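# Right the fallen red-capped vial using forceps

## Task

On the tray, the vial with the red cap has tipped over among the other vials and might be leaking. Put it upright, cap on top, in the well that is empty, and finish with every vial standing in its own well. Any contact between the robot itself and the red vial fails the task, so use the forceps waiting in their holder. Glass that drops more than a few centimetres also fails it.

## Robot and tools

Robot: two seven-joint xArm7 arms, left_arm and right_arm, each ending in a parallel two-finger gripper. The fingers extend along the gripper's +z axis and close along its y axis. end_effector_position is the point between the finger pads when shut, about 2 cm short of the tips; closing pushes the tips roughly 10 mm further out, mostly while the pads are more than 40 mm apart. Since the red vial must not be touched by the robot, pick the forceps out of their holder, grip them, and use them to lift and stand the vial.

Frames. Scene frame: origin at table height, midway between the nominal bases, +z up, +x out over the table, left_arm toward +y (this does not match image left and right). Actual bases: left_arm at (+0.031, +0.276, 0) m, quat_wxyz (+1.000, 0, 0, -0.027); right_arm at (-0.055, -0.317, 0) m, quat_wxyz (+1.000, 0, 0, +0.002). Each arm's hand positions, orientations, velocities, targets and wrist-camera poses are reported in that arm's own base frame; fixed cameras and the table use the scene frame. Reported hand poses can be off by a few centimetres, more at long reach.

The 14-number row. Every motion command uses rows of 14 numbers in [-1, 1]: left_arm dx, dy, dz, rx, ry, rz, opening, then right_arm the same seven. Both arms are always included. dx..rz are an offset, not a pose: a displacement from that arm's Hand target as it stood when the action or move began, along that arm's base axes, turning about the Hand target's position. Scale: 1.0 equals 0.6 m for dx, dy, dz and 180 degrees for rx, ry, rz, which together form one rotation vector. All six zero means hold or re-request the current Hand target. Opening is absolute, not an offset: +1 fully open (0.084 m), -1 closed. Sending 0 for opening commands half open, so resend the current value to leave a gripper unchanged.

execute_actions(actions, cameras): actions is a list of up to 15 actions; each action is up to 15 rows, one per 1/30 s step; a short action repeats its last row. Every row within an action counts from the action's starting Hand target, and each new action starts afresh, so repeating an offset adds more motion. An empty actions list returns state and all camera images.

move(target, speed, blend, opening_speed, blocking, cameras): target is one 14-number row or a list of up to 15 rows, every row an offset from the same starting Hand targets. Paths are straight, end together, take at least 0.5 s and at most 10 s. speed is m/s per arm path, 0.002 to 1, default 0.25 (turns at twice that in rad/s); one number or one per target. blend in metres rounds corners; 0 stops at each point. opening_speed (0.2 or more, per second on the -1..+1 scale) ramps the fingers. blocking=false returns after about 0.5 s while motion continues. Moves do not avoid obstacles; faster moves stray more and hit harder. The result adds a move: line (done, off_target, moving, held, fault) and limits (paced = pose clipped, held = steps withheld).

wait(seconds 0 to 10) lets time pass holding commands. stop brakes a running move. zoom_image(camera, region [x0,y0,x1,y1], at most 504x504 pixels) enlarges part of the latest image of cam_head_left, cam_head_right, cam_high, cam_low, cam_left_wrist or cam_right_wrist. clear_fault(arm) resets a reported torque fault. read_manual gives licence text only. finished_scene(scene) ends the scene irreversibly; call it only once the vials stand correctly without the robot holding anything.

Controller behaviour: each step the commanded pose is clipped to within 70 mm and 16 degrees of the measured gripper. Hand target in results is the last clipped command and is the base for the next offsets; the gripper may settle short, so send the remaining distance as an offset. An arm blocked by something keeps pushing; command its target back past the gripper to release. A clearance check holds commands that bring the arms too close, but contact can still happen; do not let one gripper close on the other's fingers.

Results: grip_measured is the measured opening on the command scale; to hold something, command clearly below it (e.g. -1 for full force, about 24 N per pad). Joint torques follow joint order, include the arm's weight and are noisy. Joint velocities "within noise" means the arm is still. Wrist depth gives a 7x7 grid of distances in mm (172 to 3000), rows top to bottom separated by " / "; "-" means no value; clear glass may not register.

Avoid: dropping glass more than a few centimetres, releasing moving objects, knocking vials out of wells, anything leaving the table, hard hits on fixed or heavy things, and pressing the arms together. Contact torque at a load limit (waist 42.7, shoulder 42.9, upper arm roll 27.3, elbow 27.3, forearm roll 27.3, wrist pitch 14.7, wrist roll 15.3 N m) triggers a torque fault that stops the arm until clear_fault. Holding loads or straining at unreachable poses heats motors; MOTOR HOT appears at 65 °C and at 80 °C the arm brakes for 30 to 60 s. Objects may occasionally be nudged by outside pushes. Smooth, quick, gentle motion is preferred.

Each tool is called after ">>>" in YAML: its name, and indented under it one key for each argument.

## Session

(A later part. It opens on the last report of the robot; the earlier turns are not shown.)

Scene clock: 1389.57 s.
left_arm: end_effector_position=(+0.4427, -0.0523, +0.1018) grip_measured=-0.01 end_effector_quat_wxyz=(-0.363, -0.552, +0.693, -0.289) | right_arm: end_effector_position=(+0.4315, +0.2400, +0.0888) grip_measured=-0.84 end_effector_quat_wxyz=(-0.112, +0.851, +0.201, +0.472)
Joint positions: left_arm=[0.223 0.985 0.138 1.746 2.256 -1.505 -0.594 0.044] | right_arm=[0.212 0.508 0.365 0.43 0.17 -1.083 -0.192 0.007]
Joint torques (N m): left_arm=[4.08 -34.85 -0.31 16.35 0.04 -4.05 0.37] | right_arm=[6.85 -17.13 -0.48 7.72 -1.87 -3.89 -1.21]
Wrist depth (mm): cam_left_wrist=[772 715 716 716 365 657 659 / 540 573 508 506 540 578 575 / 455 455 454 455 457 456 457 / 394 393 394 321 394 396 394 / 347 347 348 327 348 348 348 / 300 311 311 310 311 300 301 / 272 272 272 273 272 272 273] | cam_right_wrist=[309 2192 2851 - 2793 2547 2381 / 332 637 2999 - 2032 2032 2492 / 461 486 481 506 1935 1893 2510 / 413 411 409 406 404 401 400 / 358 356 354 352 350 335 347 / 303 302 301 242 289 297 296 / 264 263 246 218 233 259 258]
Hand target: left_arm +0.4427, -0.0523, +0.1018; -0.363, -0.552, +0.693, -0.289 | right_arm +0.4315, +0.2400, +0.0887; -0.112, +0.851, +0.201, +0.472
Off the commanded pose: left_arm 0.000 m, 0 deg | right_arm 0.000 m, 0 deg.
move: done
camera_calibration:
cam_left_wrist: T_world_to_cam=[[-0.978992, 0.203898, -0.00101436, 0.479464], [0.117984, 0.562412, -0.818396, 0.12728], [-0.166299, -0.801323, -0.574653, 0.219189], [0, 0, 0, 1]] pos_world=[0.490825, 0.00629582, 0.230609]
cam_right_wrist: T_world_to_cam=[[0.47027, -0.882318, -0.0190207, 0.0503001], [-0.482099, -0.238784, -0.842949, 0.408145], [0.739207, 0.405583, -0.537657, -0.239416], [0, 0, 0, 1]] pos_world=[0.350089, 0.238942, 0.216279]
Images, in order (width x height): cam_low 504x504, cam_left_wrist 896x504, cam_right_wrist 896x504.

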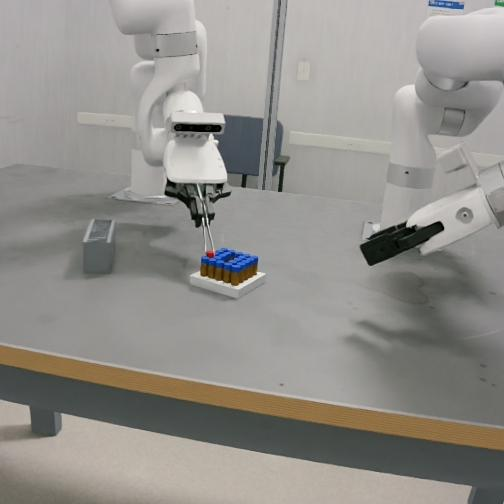

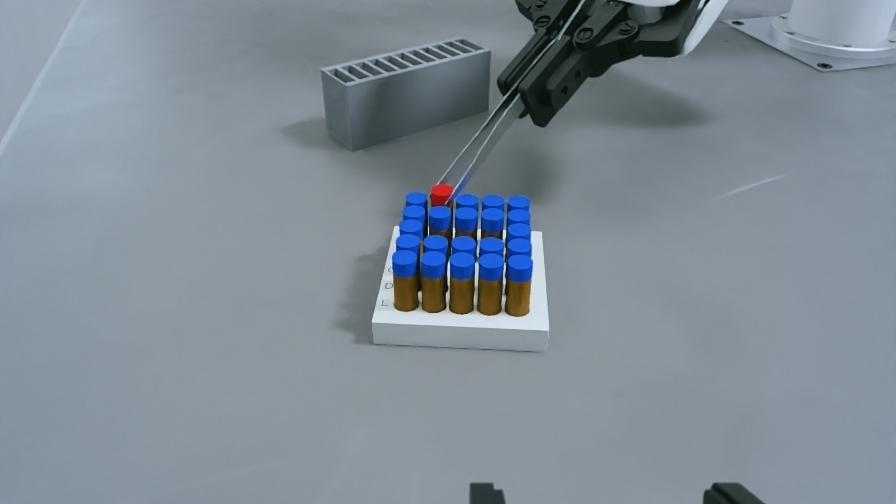

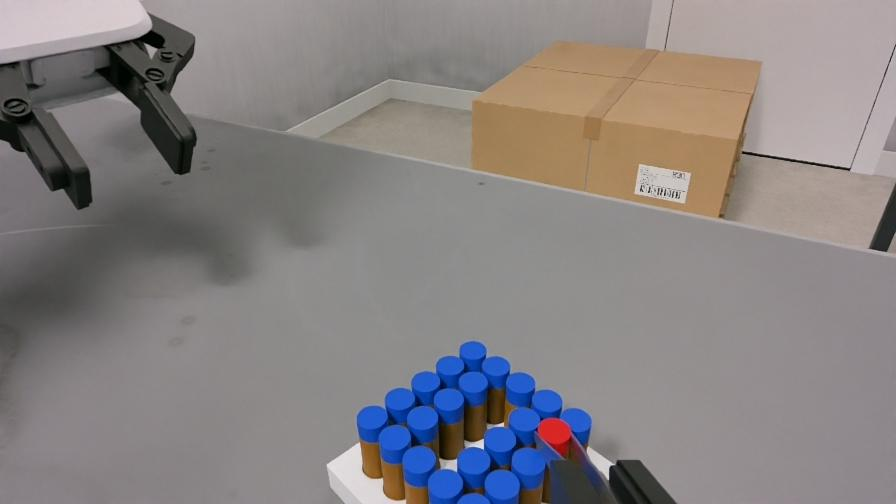

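>>> move:
  target: [0,0,0,0,0,0,0,0,0,-0.0035,0,0,0,-0.92]
  speed: 0.02
  cameras: ["cam_left_wrist","cam_right_wrist"]

>>> zoom_image:
  camera: "cam_right_wrist"
  region: [500, 384, 600, 484]

>>> zoom_image:
  camera: "cam_left_wrist"
  region: [390, 150, 490, 250]

Scene clock: 1404.63 s.
left_arm: end_effector_position=(+0.4427, -0.0523, +0.1018) grip_measured=-0.01 end_effector_quat_wxyz=(-0.363, -0.552, +0.693, -0.289) | right_arm: end_effector_position=(+0.4315, +0.2400, +0.0867) grip_measured=-0.84 end_effector_quat_wxyz=(-0.112, +0.851, +0.201, +0.472)
Joint positions: left_arm=[0.223 0.985 0.138 1.746 2.256 -1.505 -0.594 0.044] | right_arm=[0.213 0.517 0.363 0.433 0.169 -1.089 -0.193 0.007]
Joint torques (N m): left_arm=[4.12 -34.82 -0.24 16.42 -0.09 -4.08 0.39] | right_arm=[6.75 -17.35 -0.38 7.52 -1.95 -3.92 -1.14]
Wrist depth (mm): cam_left_wrist=[777 713 713 713 365 662 662 / 538 573 506 507 541 578 574 / 455 455 455 456 455 456 456 / 394 394 394 322 395 395 395 / 346 347 347 326 348 348 348 / 300 311 310 311 311 301 301 / 272 272 272 272 273 272 272] | cam_right_wrist=[310 2206 2911 - 2782 2483 2389 / 324 632 - - 2026 2014 2510 / 455 481 478 502 1893 1847 2501 / 409 408 405 402 400 398 395 / 353 352 350 348 347 332 343 / 301 299 299 240 285 295 293 / 261 260 244 215 232 257 248]
Hand target: left_arm +0.4427, -0.0523, +0.1018; -0.363, -0.552, +0.693, -0.289 | right_arm +0.4315, +0.2400, +0.0866; -0.112, +0.851, +0.201, +0.472
Off the commanded pose: left_arm 0.000 m, 0 deg | right_arm 0.000 m, 0 deg.
move: done
camera_calibration:
cam_left_wrist: T_world_to_cam=[[-0.978992, 0.203898, -0.00101436, 0.479464], [0.117984, 0.562412, -0.818396, 0.12728], [-0.166299, -0.801323, -0.574653, 0.219189], [0, 0, 0, 1]] pos_world=[0.490825, 0.00629582, 0.230609]
cam_right_wrist: T_world_to_cam=[[0.47027, -0.882318, -0.0190207, 0.0502601], [-0.482099, -0.238784, -0.842949, 0.406375], [0.739207, 0.405583, -0.537657, -0.240545], [0, 0, 0, 1]] pos_world=[0.350089, 0.238942, 0.214179]
Images, in order (width x height): cam_left_wrist 896x504, cam_right_wrist 896x504.

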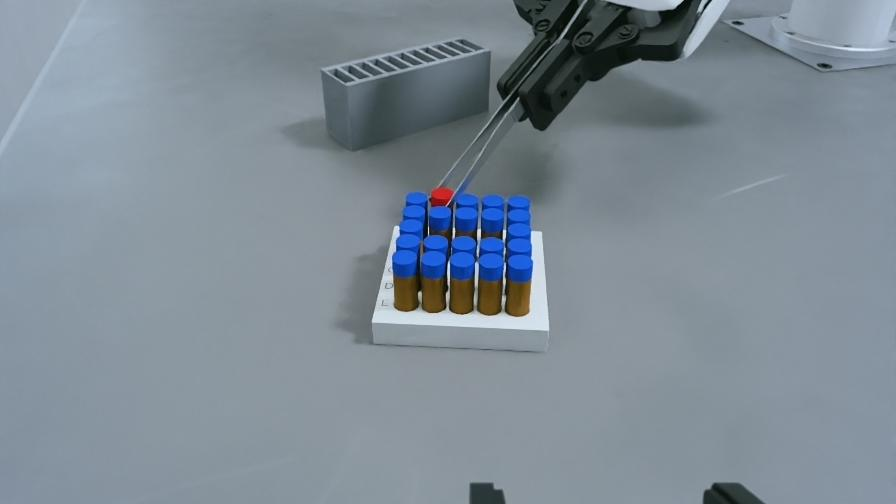

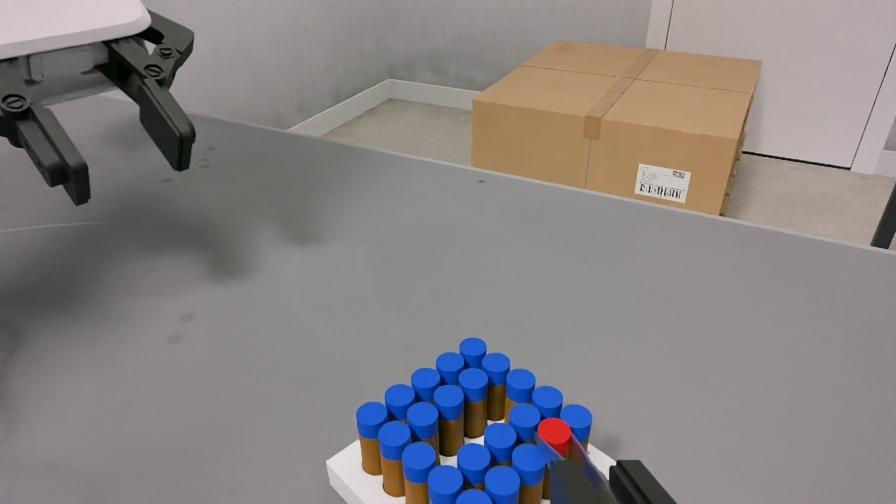

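Scaled by 5.040 from the camera's 896x504 image, which has a finer 1280x720 frame.

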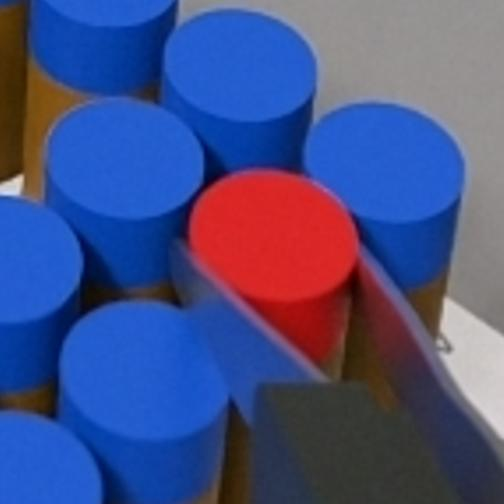

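Scaled by 5.040 from the camera's 896x504 image, which has a finer 1280x720 frame.

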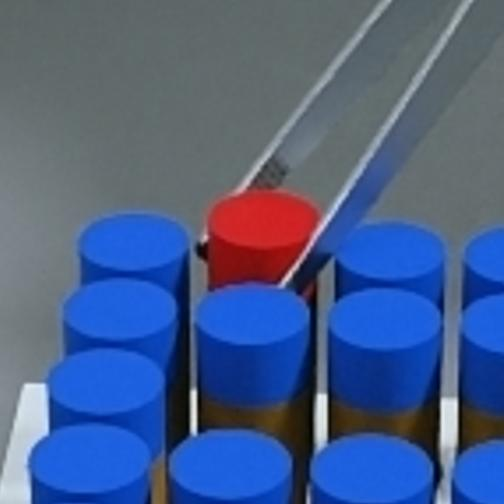

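>>> move:
  target: [0,0,0,0,0,0,0,0,0,0,0,0,0,-0.74]
  opening_speed: 0.2
  cameras: ["cam_left_wrist","cam_right_wrist"]

>>> zoom_image:
  camera: "cam_right_wrist"
  region: [500, 384, 600, 484]

>>> zoom_image:
  camera: "cam_left_wrist"
  region: [390, 150, 490, 250]

Scene clock: 1418.17 s.
left_arm: end_effector_position=(+0.4427, -0.0523, +0.1018) grip_measured=-0.01 end_effector_quat_wxyz=(-0.363, -0.552, +0.693, -0.289) | right_arm: end_effector_position=(+0.4315, +0.2400, +0.0866) grip_measured=-0.76 end_effector_quat_wxyz=(-0.112, +0.851, +0.201, +0.472)
Joint positions: left_arm=[0.223 0.985 0.138 1.746 2.256 -1.505 -0.594 0.044] | right_arm=[0.213 0.518 0.363 0.433 0.169 -1.09 -0.193 0.01]
Joint torques (N m): left_arm=[4.31 -34.7 -0.24 16.31 -0.04 -4.07 0.45] | right_arm=[6.82 -17.38 -0.41 7.68 -1.95 -3.87 -1.14]
Wrist depth (mm): cam_left_wrist=[771 713 714 707 363 660 659 / 539 573 507 501 508 575 574 / 455 456 456 454 457 455 455 / 395 393 395 321 394 395 395 / 348 347 348 326 348 348 349 / 300 310 311 311 311 301 300 / 273 272 273 272 273 272 273] | cam_right_wrist=[311 2199 2886 - 2771 2528 2422 / 325 630 2999 - 2020 2026 2510 / 454 481 478 504 1893 1847 2519 / 408 406 403 402 400 397 395 / 354 352 350 348 347 332 343 / 301 299 298 240 285 294 293 / 261 260 244 215 226 257 248]
Hand target: left_arm +0.4427, -0.0523, +0.1018; -0.363, -0.552, +0.693, -0.289 | right_arm +0.4315, +0.2400, +0.0866; -0.112, +0.851, +0.201, +0.472
Off the commanded pose: left_arm 0.000 m, 0 deg | right_arm 0.000 m, 0 deg.
move: done
camera_calibration:
cam_left_wrist: T_world_to_cam=[[-0.978992, 0.203898, -0.00101436, 0.479464], [0.117984, 0.562412, -0.818396, 0.12728], [-0.166299, -0.801323, -0.574653, 0.219189], [0, 0, 0, 1]] pos_world=[0.490825, 0.00629582, 0.230609]
cam_right_wrist: T_world_to_cam=[[0.47027, -0.882318, -0.0190207, 0.0502601], [-0.482099, -0.238784, -0.842949, 0.406375], [0.739207, 0.405583, -0.537657, -0.240545], [0, 0, 0, 1]] pos_world=[0.350089, 0.238942, 0.214179]
Images, in order (width x height): cam_left_wrist 896x504, cam_right_wrist 896x504.

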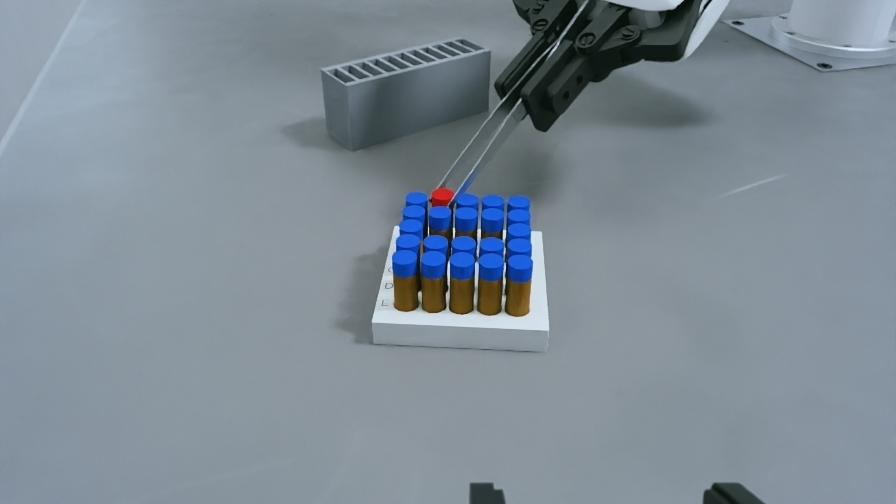

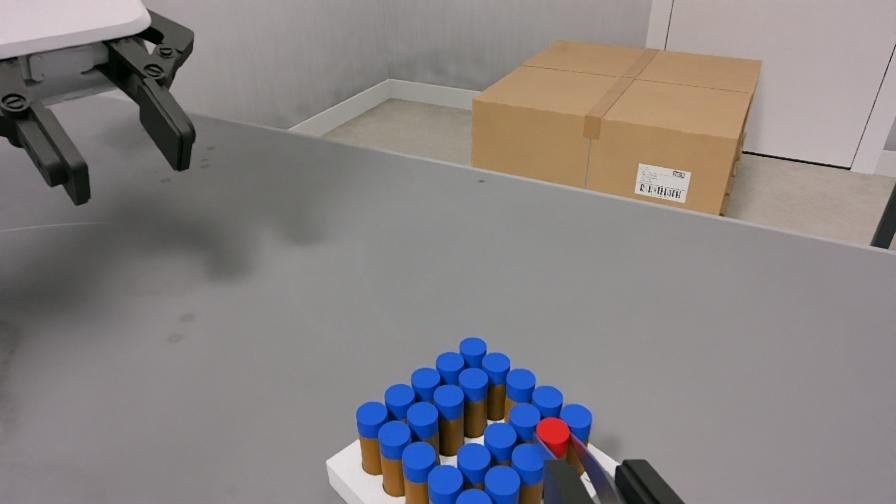

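Scaled by 5.040 from the camera's 896x504 image, which has a finer 1280x720 frame.

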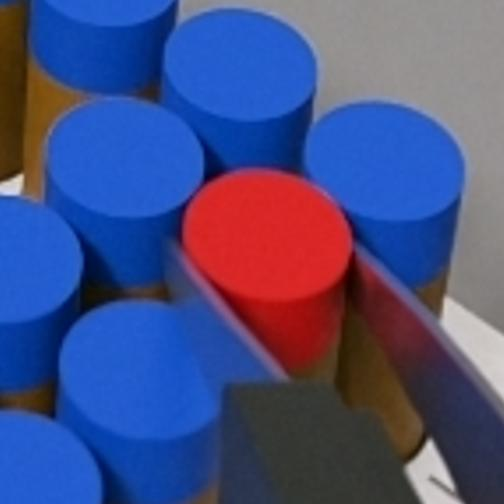

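Scaled by 5.040 from the camera's 896x504 image, which has a finer 1280x720 frame.

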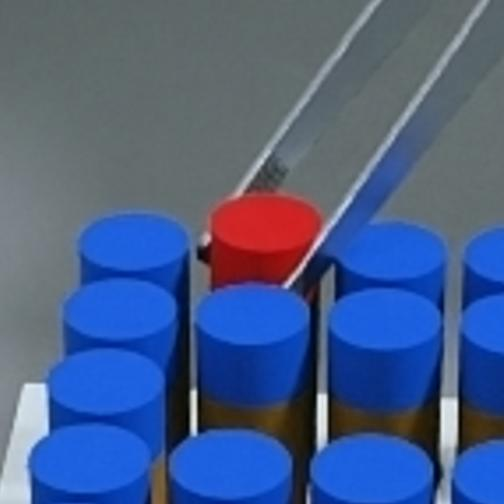

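>>> move:
  target: [0,0,0,0,0,0,0,0,0,0,0,0,0,-0.72]
  opening_speed: 0.2
  cameras: ["cam_left_wrist","cam_right_wrist"]

>>> zoom_image:
  camera: "cam_right_wrist"
  region: [500, 384, 600, 484]

>>> zoom_image:
  camera: "cam_left_wrist"
  region: [390, 150, 490, 250]

Scene clock: 1423.00 s.
left_arm: end_effector_position=(+0.4427, -0.0523, +0.1018) grip_measured=-0.01 end_effector_quat_wxyz=(-0.363, -0.552, +0.693, -0.289) | right_arm: end_effector_position=(+0.4315, +0.2400, +0.0866) grip_measured=-0.74 end_effector_quat_wxyz=(-0.112, +0.851, +0.201, +0.472)
Joint positions: left_arm=[0.223 0.985 0.138 1.746 2.256 -1.505 -0.594 0.044] | right_arm=[0.213 0.518 0.363 0.433 0.169 -1.09 -0.193 0.011]
Joint torques (N m): left_arm=[4.38 -34.79 -0.2 16.14 -0.19 -4.11 0.35] | right_arm=[6.89 -17.49 -0.22 7.52 -1.84 -3.84 -1.21]
Wrist depth (mm): cam_left_wrist=[768 711 715 717 362 660 657 / 538 575 508 506 508 573 574 / 454 454 455 454 456 455 457 / 395 394 394 323 394 394 394 / 347 347 348 326 348 347 347 / 300 311 311 311 311 301 301 / 272 272 272 272 272 273 273] | cam_right_wrist=[310 2185 2863 - 2771 2492 2389 / 324 631 2999 - 2002 2020 2538 / 455 481 479 503 1908 1857 2528 / 408 406 404 402 399 397 395 / 354 352 350 349 347 332 343 / 300 300 299 240 285 294 293 / 261 260 244 215 233 257 248]
Hand target: left_arm +0.4427, -0.0523, +0.1018; -0.363, -0.552, +0.693, -0.289 | right_arm +0.4315, +0.2400, +0.0866; -0.112, +0.851, +0.201, +0.472
Off the commanded pose: left_arm 0.000 m, 0 deg | right_arm 0.000 m, 0 deg.
move: done
camera_calibration:
cam_left_wrist: T_world_to_cam=[[-0.978992, 0.203898, -0.00101436, 0.479464], [0.117984, 0.562412, -0.818396, 0.12728], [-0.166299, -0.801323, -0.574653, 0.219189], [0, 0, 0, 1]] pos_world=[0.490825, 0.00629582, 0.230609]
cam_right_wrist: T_world_to_cam=[[0.47027, -0.882318, -0.0190207, 0.0502601], [-0.482099, -0.238784, -0.842949, 0.406375], [0.739207, 0.405583, -0.537657, -0.240545], [0, 0, 0, 1]] pos_world=[0.350089, 0.238942, 0.214179]
Images, in order (width x height): cam_left_wrist 896x504, cam_right_wrist 896x504.

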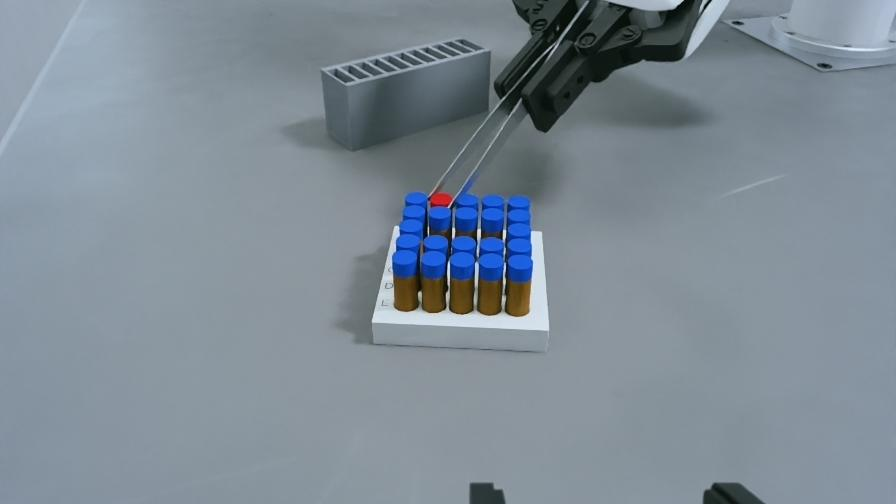

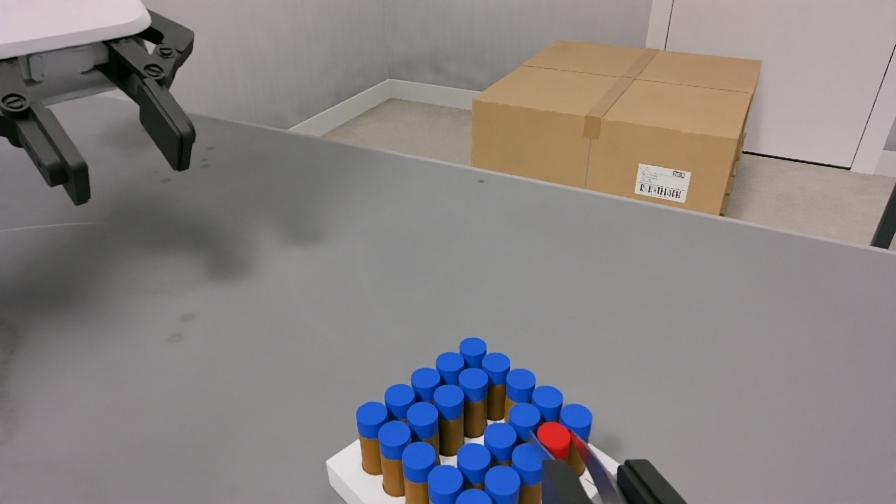

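Scaled by 5.040 from the camera's 896x504 image, which has a finer 1280x720 frame.

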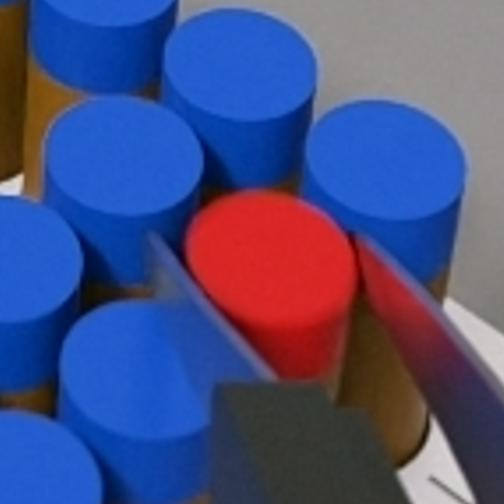

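Scaled by 5.040 from the camera's 896x504 image, which has a finer 1280x720 frame.

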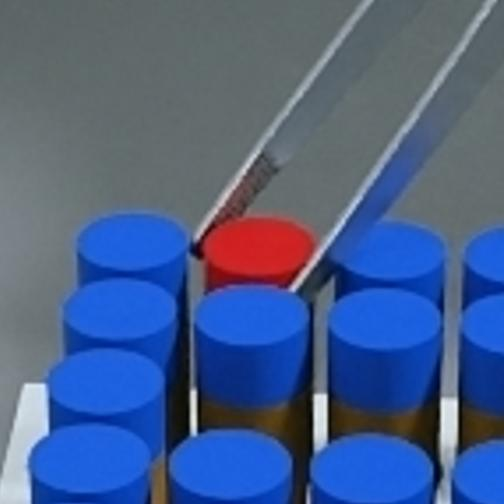

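>>> move:
  target:
    - [0,0,0,0,0,0,0,0,0,0.02,0,0,0,-0.72]
    - [0,0,0,0,0,0,0,0,0,0.1,0,0,0,-0.72]
    - [0,0,0,0,0,0,0,0,0,0.1,0,0,0,-0.95]
    - [0,0,0,0,0,0,0,0.0025,-0.15,0.2,-0.065,0.148,-0.0145,-0.95]
    - [0,0,0,0,0,0,0,0.0068,-0.2813,0.2138,-0.13,0.2952,-0.0291,-0.95]
  speed: [0.03,0.1,0.1,0.25,0.25]
  blend: [0.005,0,0,0.03,0]
  opening_speed: 0.5
  cameras: ["cam_left_wrist","cam_right_wrist","cam_low"]

>>> zoom_image:
  camera: "cam_left_wrist"
  region: [360, 160, 560, 360]

Scene clock: 1441.40 s.
left_arm: end_effector_position=(+0.4427, -0.0523, +0.1018) grip_measured=-0.01 end_effector_quat_wxyz=(-0.363, -0.552, +0.693, -0.289) | right_arm: end_effector_position=(+0.4355, +0.0712, +0.2149) grip_measured=-0.87 end_effector_quat_wxyz=(+0.000, +0.984, +0.181, +0.000)
Joint positions: left_arm=[0.223 0.985 0.138 1.746 2.256 -1.505 -0.594 0.044] | right_arm=[0.181 -0.084 -0.018 0.984 -0.002 1.068 -0.2 0.006]
Joint torques (N m): left_arm=[4.95 -34.89 -0.52 16.09 -0.13 -4.21 0.39] | right_arm=[-7.04 -15.8 -3.03 16.5 -1.4 -0.29 1.37]
Wrist depth (mm): cam_left_wrist=[778 714 716 715 711 713 659 / 539 573 508 511 576 573 576 / 455 454 455 455 456 457 456 / 394 395 394 322 396 394 395 / 347 348 348 326 348 348 348 / 300 311 311 311 312 300 301 / 272 272 273 272 273 273 273] | cam_right_wrist=[351 350 348 348 346 344 344 / 351 310 348 348 347 345 343 / 352 337 350 348 346 345 344 / 352 350 350 348 347 345 344 / 352 351 350 348 347 345 344 / 353 352 350 349 347 346 346 / 353 352 350 349 348 346 345]
Hand target: left_arm +0.4427, -0.0523, +0.1018; -0.363, -0.552, +0.693, -0.289 | right_arm +0.4355, +0.0712, +0.2149; +0.000, +0.984, +0.181, +0.000
Off the commanded pose: left_arm 0.000 m, 0 deg | right_arm 0.000 m, 0 deg.
move: done
camera_calibration:
cam_left_wrist: T_world_to_cam=[[-0.978992, 0.203898, -0.00101436, 0.479464], [0.117984, 0.562412, -0.818396, 0.12728], [-0.166299, -0.801323, -0.574653, 0.219189], [0, 0, 0, 1]] pos_world=[0.490825, 0.00629582, 0.230609]
cam_right_wrist: T_world_to_cam=[[0.353761, -0.934819, -0.0310975, -0.0409988], [-0.935113, -0.354207, 0.0100522, 0.498393], [-0.0204119, 0.0255236, -0.999466, 0.350986], [0, 0, 0, 1]] pos_world=[0.487722, 0.129249, 0.344514]
Images, in order (width x height): cam_low 504x504, cam_left_wrist 896x504, cam_right_wrist 896x504.

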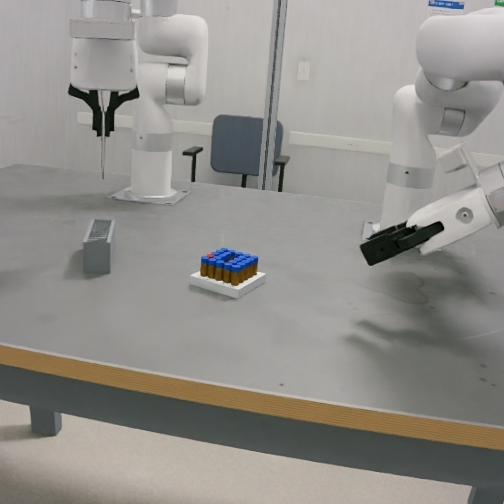

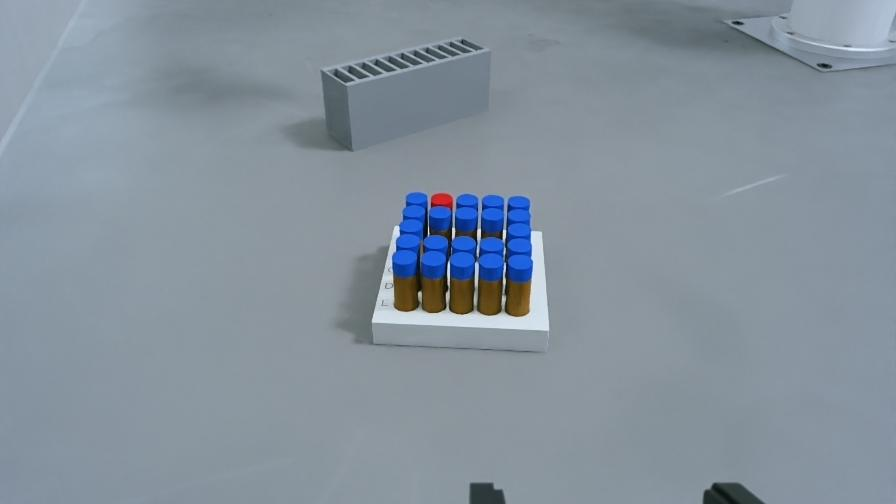

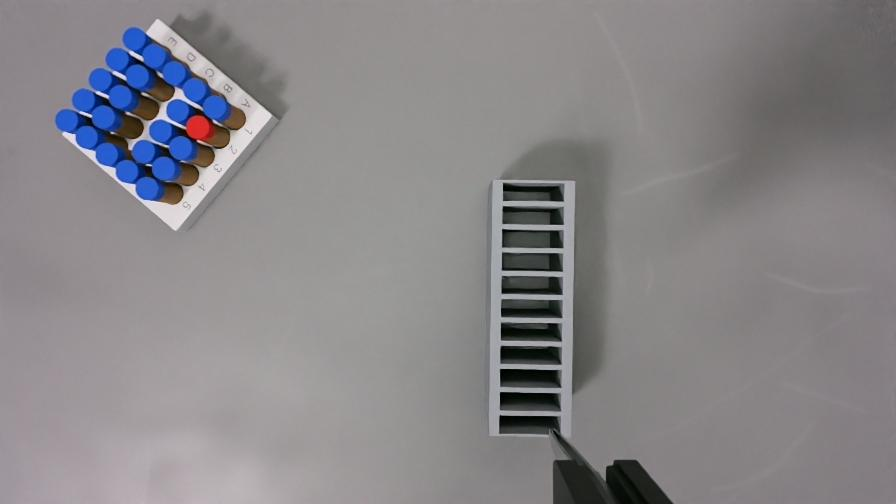

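Scaled by 2.520 from the camera's 896x504 image, which has a finer 1280x720 frame.

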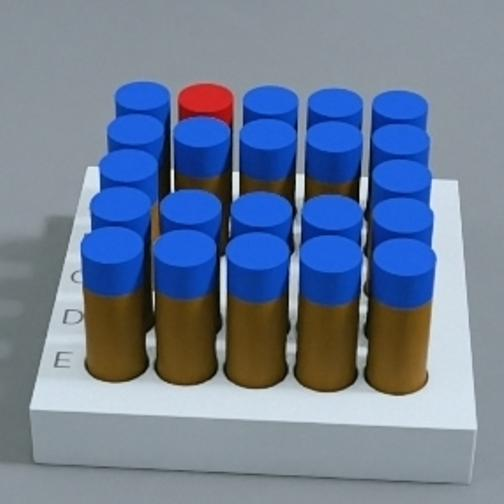

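>>> move:
  target:
    - [0,0,0,0,0,0,0,0.0023,0.0008,0,0,0,0,-0.95]
    - [0,0,0,0,0,0,0,0.0023,0.0008,-0.13,0,0,0,-0.95]
  speed: [0.1,0.12]
  blend: [0.002,0]
  cameras: ["cam_left_wrist","cam_right_wrist"]

>>> zoom_image:
  camera: "cam_left_wrist"
  region: [300, 0, 540, 180]

Scene clock: 1455.83 s.
left_arm: end_effector_position=(+0.4427, -0.0523, +0.1018) grip_measured=-0.01 end_effector_quat_wxyz=(-0.363, -0.552, +0.693, -0.289) | right_arm: end_effector_position=(+0.4369, +0.0717, +0.1370) grip_measured=-0.87 end_effector_quat_wxyz=(+0.000, +0.984, +0.181, +0.000)
Joint positions: left_arm=[0.223 0.985 0.138 1.746 2.256 -1.505 -0.594 0.044] | right_arm=[0.181 0.024 -0.018 0.866 0 0.842 -0.201 0.006]
Joint torques (N m): left_arm=[4.59 -34.88 -0.25 16.13 -0.14 -4.15 0.57] | right_arm=[0.09 -17.13 -1.22 9.85 1.69 -3.11 -1.17]
Wrist depth (mm): cam_left_wrist=[778 712 714 710 715 713 662 / 538 573 508 511 573 573 573 / 453 455 456 455 455 455 457 / 394 394 394 322 395 394 395 / 348 348 348 326 348 348 348 / 300 311 311 311 311 300 301 / 272 272 272 273 273 273 273] | cam_right_wrist=[234 271 270 269 268 267 266 / 230 259 270 269 269 268 267 / 258 271 271 270 253 267 267 / 273 272 271 270 221 268 267 / 273 272 271 270 219 267 267 / 273 273 271 271 239 268 267 / 273 272 271 271 229 269 267]
Hand target: left_arm +0.4427, -0.0523, +0.1018; -0.363, -0.552, +0.693, -0.289 | right_arm +0.4369, +0.0717, +0.1369; +0.000, +0.984, +0.181, +0.000
Off the commanded pose: left_arm 0.000 m, 0 deg | right_arm 0.000 m, 0 deg.
move: done; blend cut to 0.0007 m at target 1
camera_calibration:
cam_left_wrist: T_world_to_cam=[[-0.978992, 0.203898, -0.00101436, 0.479464], [0.117984, 0.562412, -0.818396, 0.12728], [-0.166299, -0.801323, -0.574653, 0.219189], [0, 0, 0, 1]] pos_world=[0.490825, 0.00629582, 0.230609]
cam_right_wrist: T_world_to_cam=[[0.353758, -0.934822, -0.0310394, -0.0434633], [-0.935112, -0.354206, 0.0101812, 0.500627], [-0.0205119, 0.0254236, -0.999466, 0.273205], [0, 0, 0, 1]] pos_world=[0.489121, 0.129749, 0.266614]
Images, in order (width x height): cam_left_wrist 896x504, cam_right_wrist 896x504.

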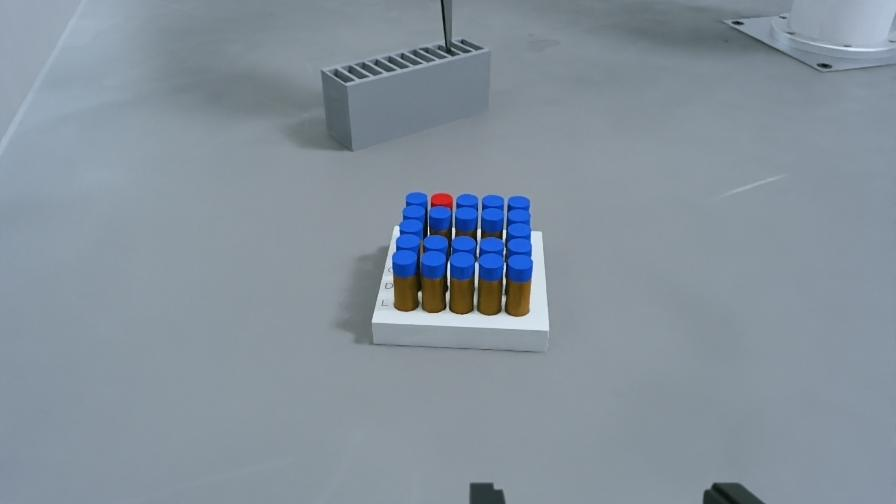

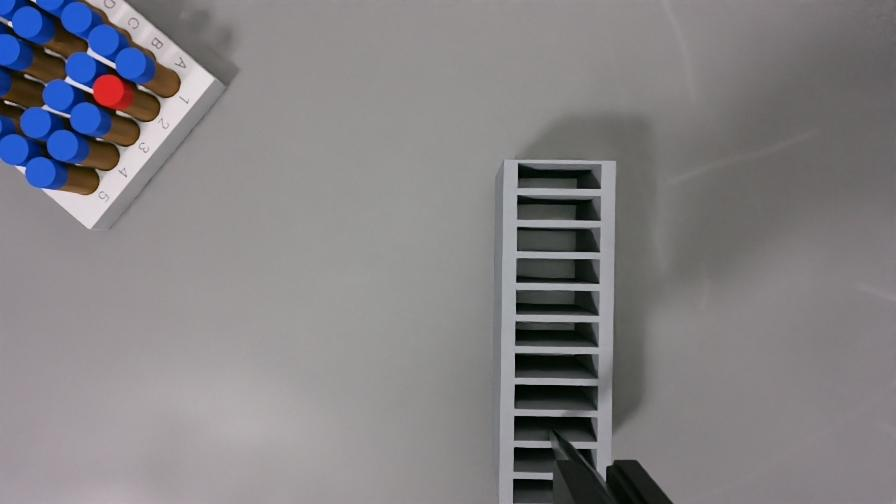

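Scaled by 2.100 from the camera's 896x504 image, which has a finer 1280x720 frame.

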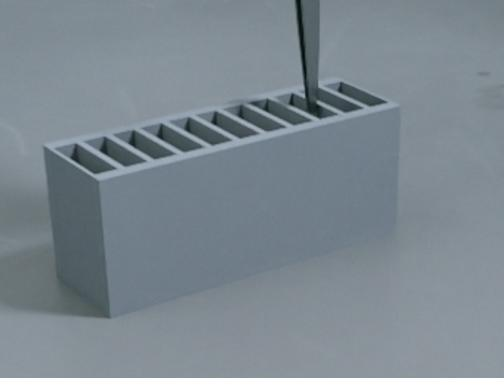

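Tip centered in slot 9. Insert, release, retreat.

>>> move:
  target:
    - [0,0,0,0,0,0,0,0,0,-0.0715,0,0,0,-0.95]
    - [0,0,0,0,0,0,0,0,0,-0.0715,0,0,0,-0.2]
    - [0,0,0,0,0,0,0,0,0,0.13,0,0,0,-0.2]
  speed: [0.08,0.08,0.15]
  opening_speed: 0.6
  cameras: ["cam_left_wrist","cam_low"]

>>> zoom_image:
  camera: "cam_left_wrist"
  region: [300, 0, 580, 250]

Scene clock: 1465.70 s.
left_arm: end_effector_position=(+0.4427, -0.0523, +0.1018) grip_measured=-0.01 end_effector_quat_wxyz=(-0.363, -0.552, +0.693, -0.289) | right_arm: end_effector_position=(+0.4369, +0.0717, +0.2148) grip_measured=-0.22 end_effector_quat_wxyz=(+0.000, +0.984, +0.181, +0.000)
Joint positions: left_arm=[0.223 0.985 0.138 1.746 2.256 -1.505 -0.594 0.044] | right_arm=[0.181 -0.079 -0.018 0.989 -0.002 1.068 -0.199 0.035]
Joint torques (N m): left_arm=[4.5 -34.74 -0.35 16.06 -0.13 -4.09 0.46] | right_arm=[6.69 -26.99 3.05 16.68 -1.42 -0.24 1.43]
Wrist depth (mm): cam_left_wrist=[777 708 713 662 712 716 662 / 537 573 508 512 577 573 575 / 453 456 455 454 456 456 456 / 393 394 394 322 396 395 394 / 347 347 347 326 348 348 348 / 300 311 311 311 311 301 301 / 272 272 272 273 272 272 272] | cam_right_wrist=[351 350 348 347 346 345 344 / 351 320 348 347 346 345 344 / 352 335 348 348 346 345 344 / 353 351 349 349 346 346 344 / 352 351 349 348 347 346 345 / 353 351 349 349 347 346 344 / 352 351 350 349 348 346 344]
Hand target: left_arm +0.4427, -0.0523, +0.1018; -0.363, -0.552, +0.693, -0.289 | right_arm +0.4369, +0.0717, +0.2149; +0.000, +0.984, +0.181, +0.000
Off the commanded pose: left_arm 0.000 m, 0 deg | right_arm 0.000 m, 0 deg.
move: done
camera_calibration:
cam_left_wrist: T_world_to_cam=[[-0.978992, 0.203898, -0.00101436, 0.479464], [0.117984, 0.562412, -0.818396, 0.12728], [-0.166299, -0.801323, -0.574653, 0.219189], [0, 0, 0, 1]] pos_world=[0.490825, 0.00629582, 0.230609]
Images, in order (width x height): cam_low 504x504, cam_left_wrist 896x504.

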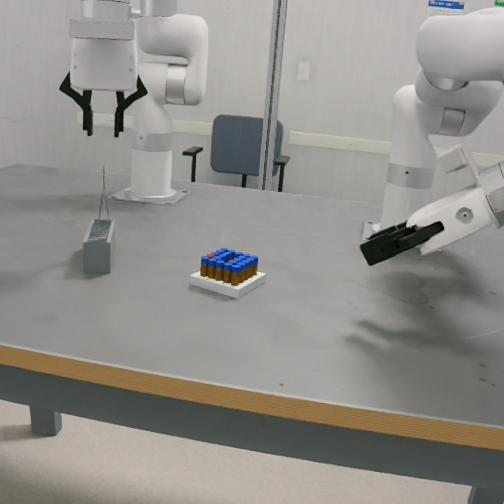

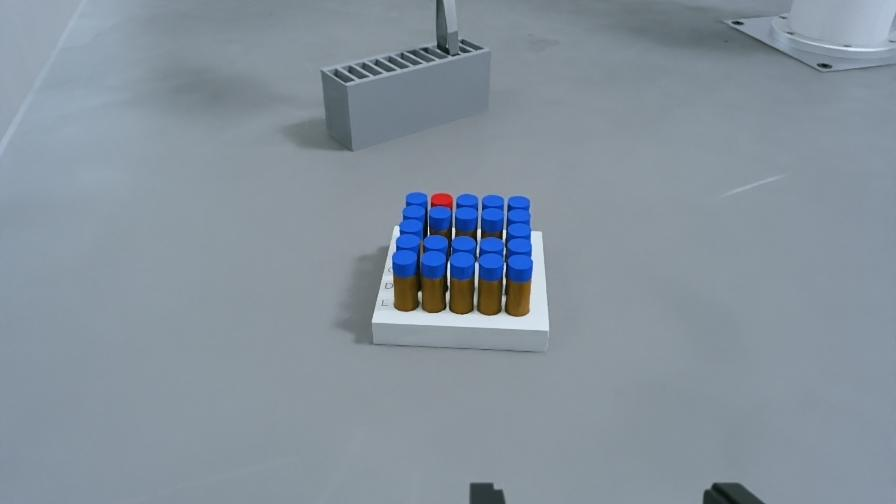

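Scaled by 1.800 from the camera's 896x504 image, which has a finer 1280x720 frame.

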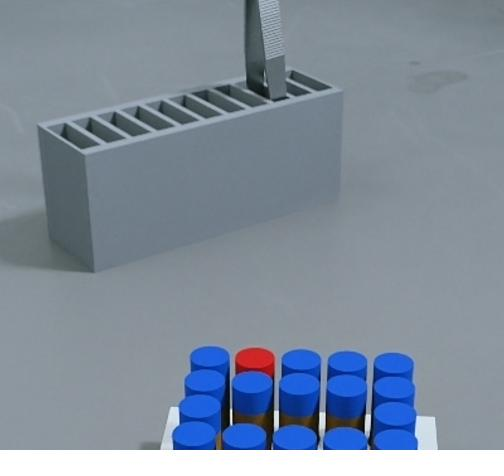

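>>> finished_scene:
  scene: 1

The scene is finished: the task was done.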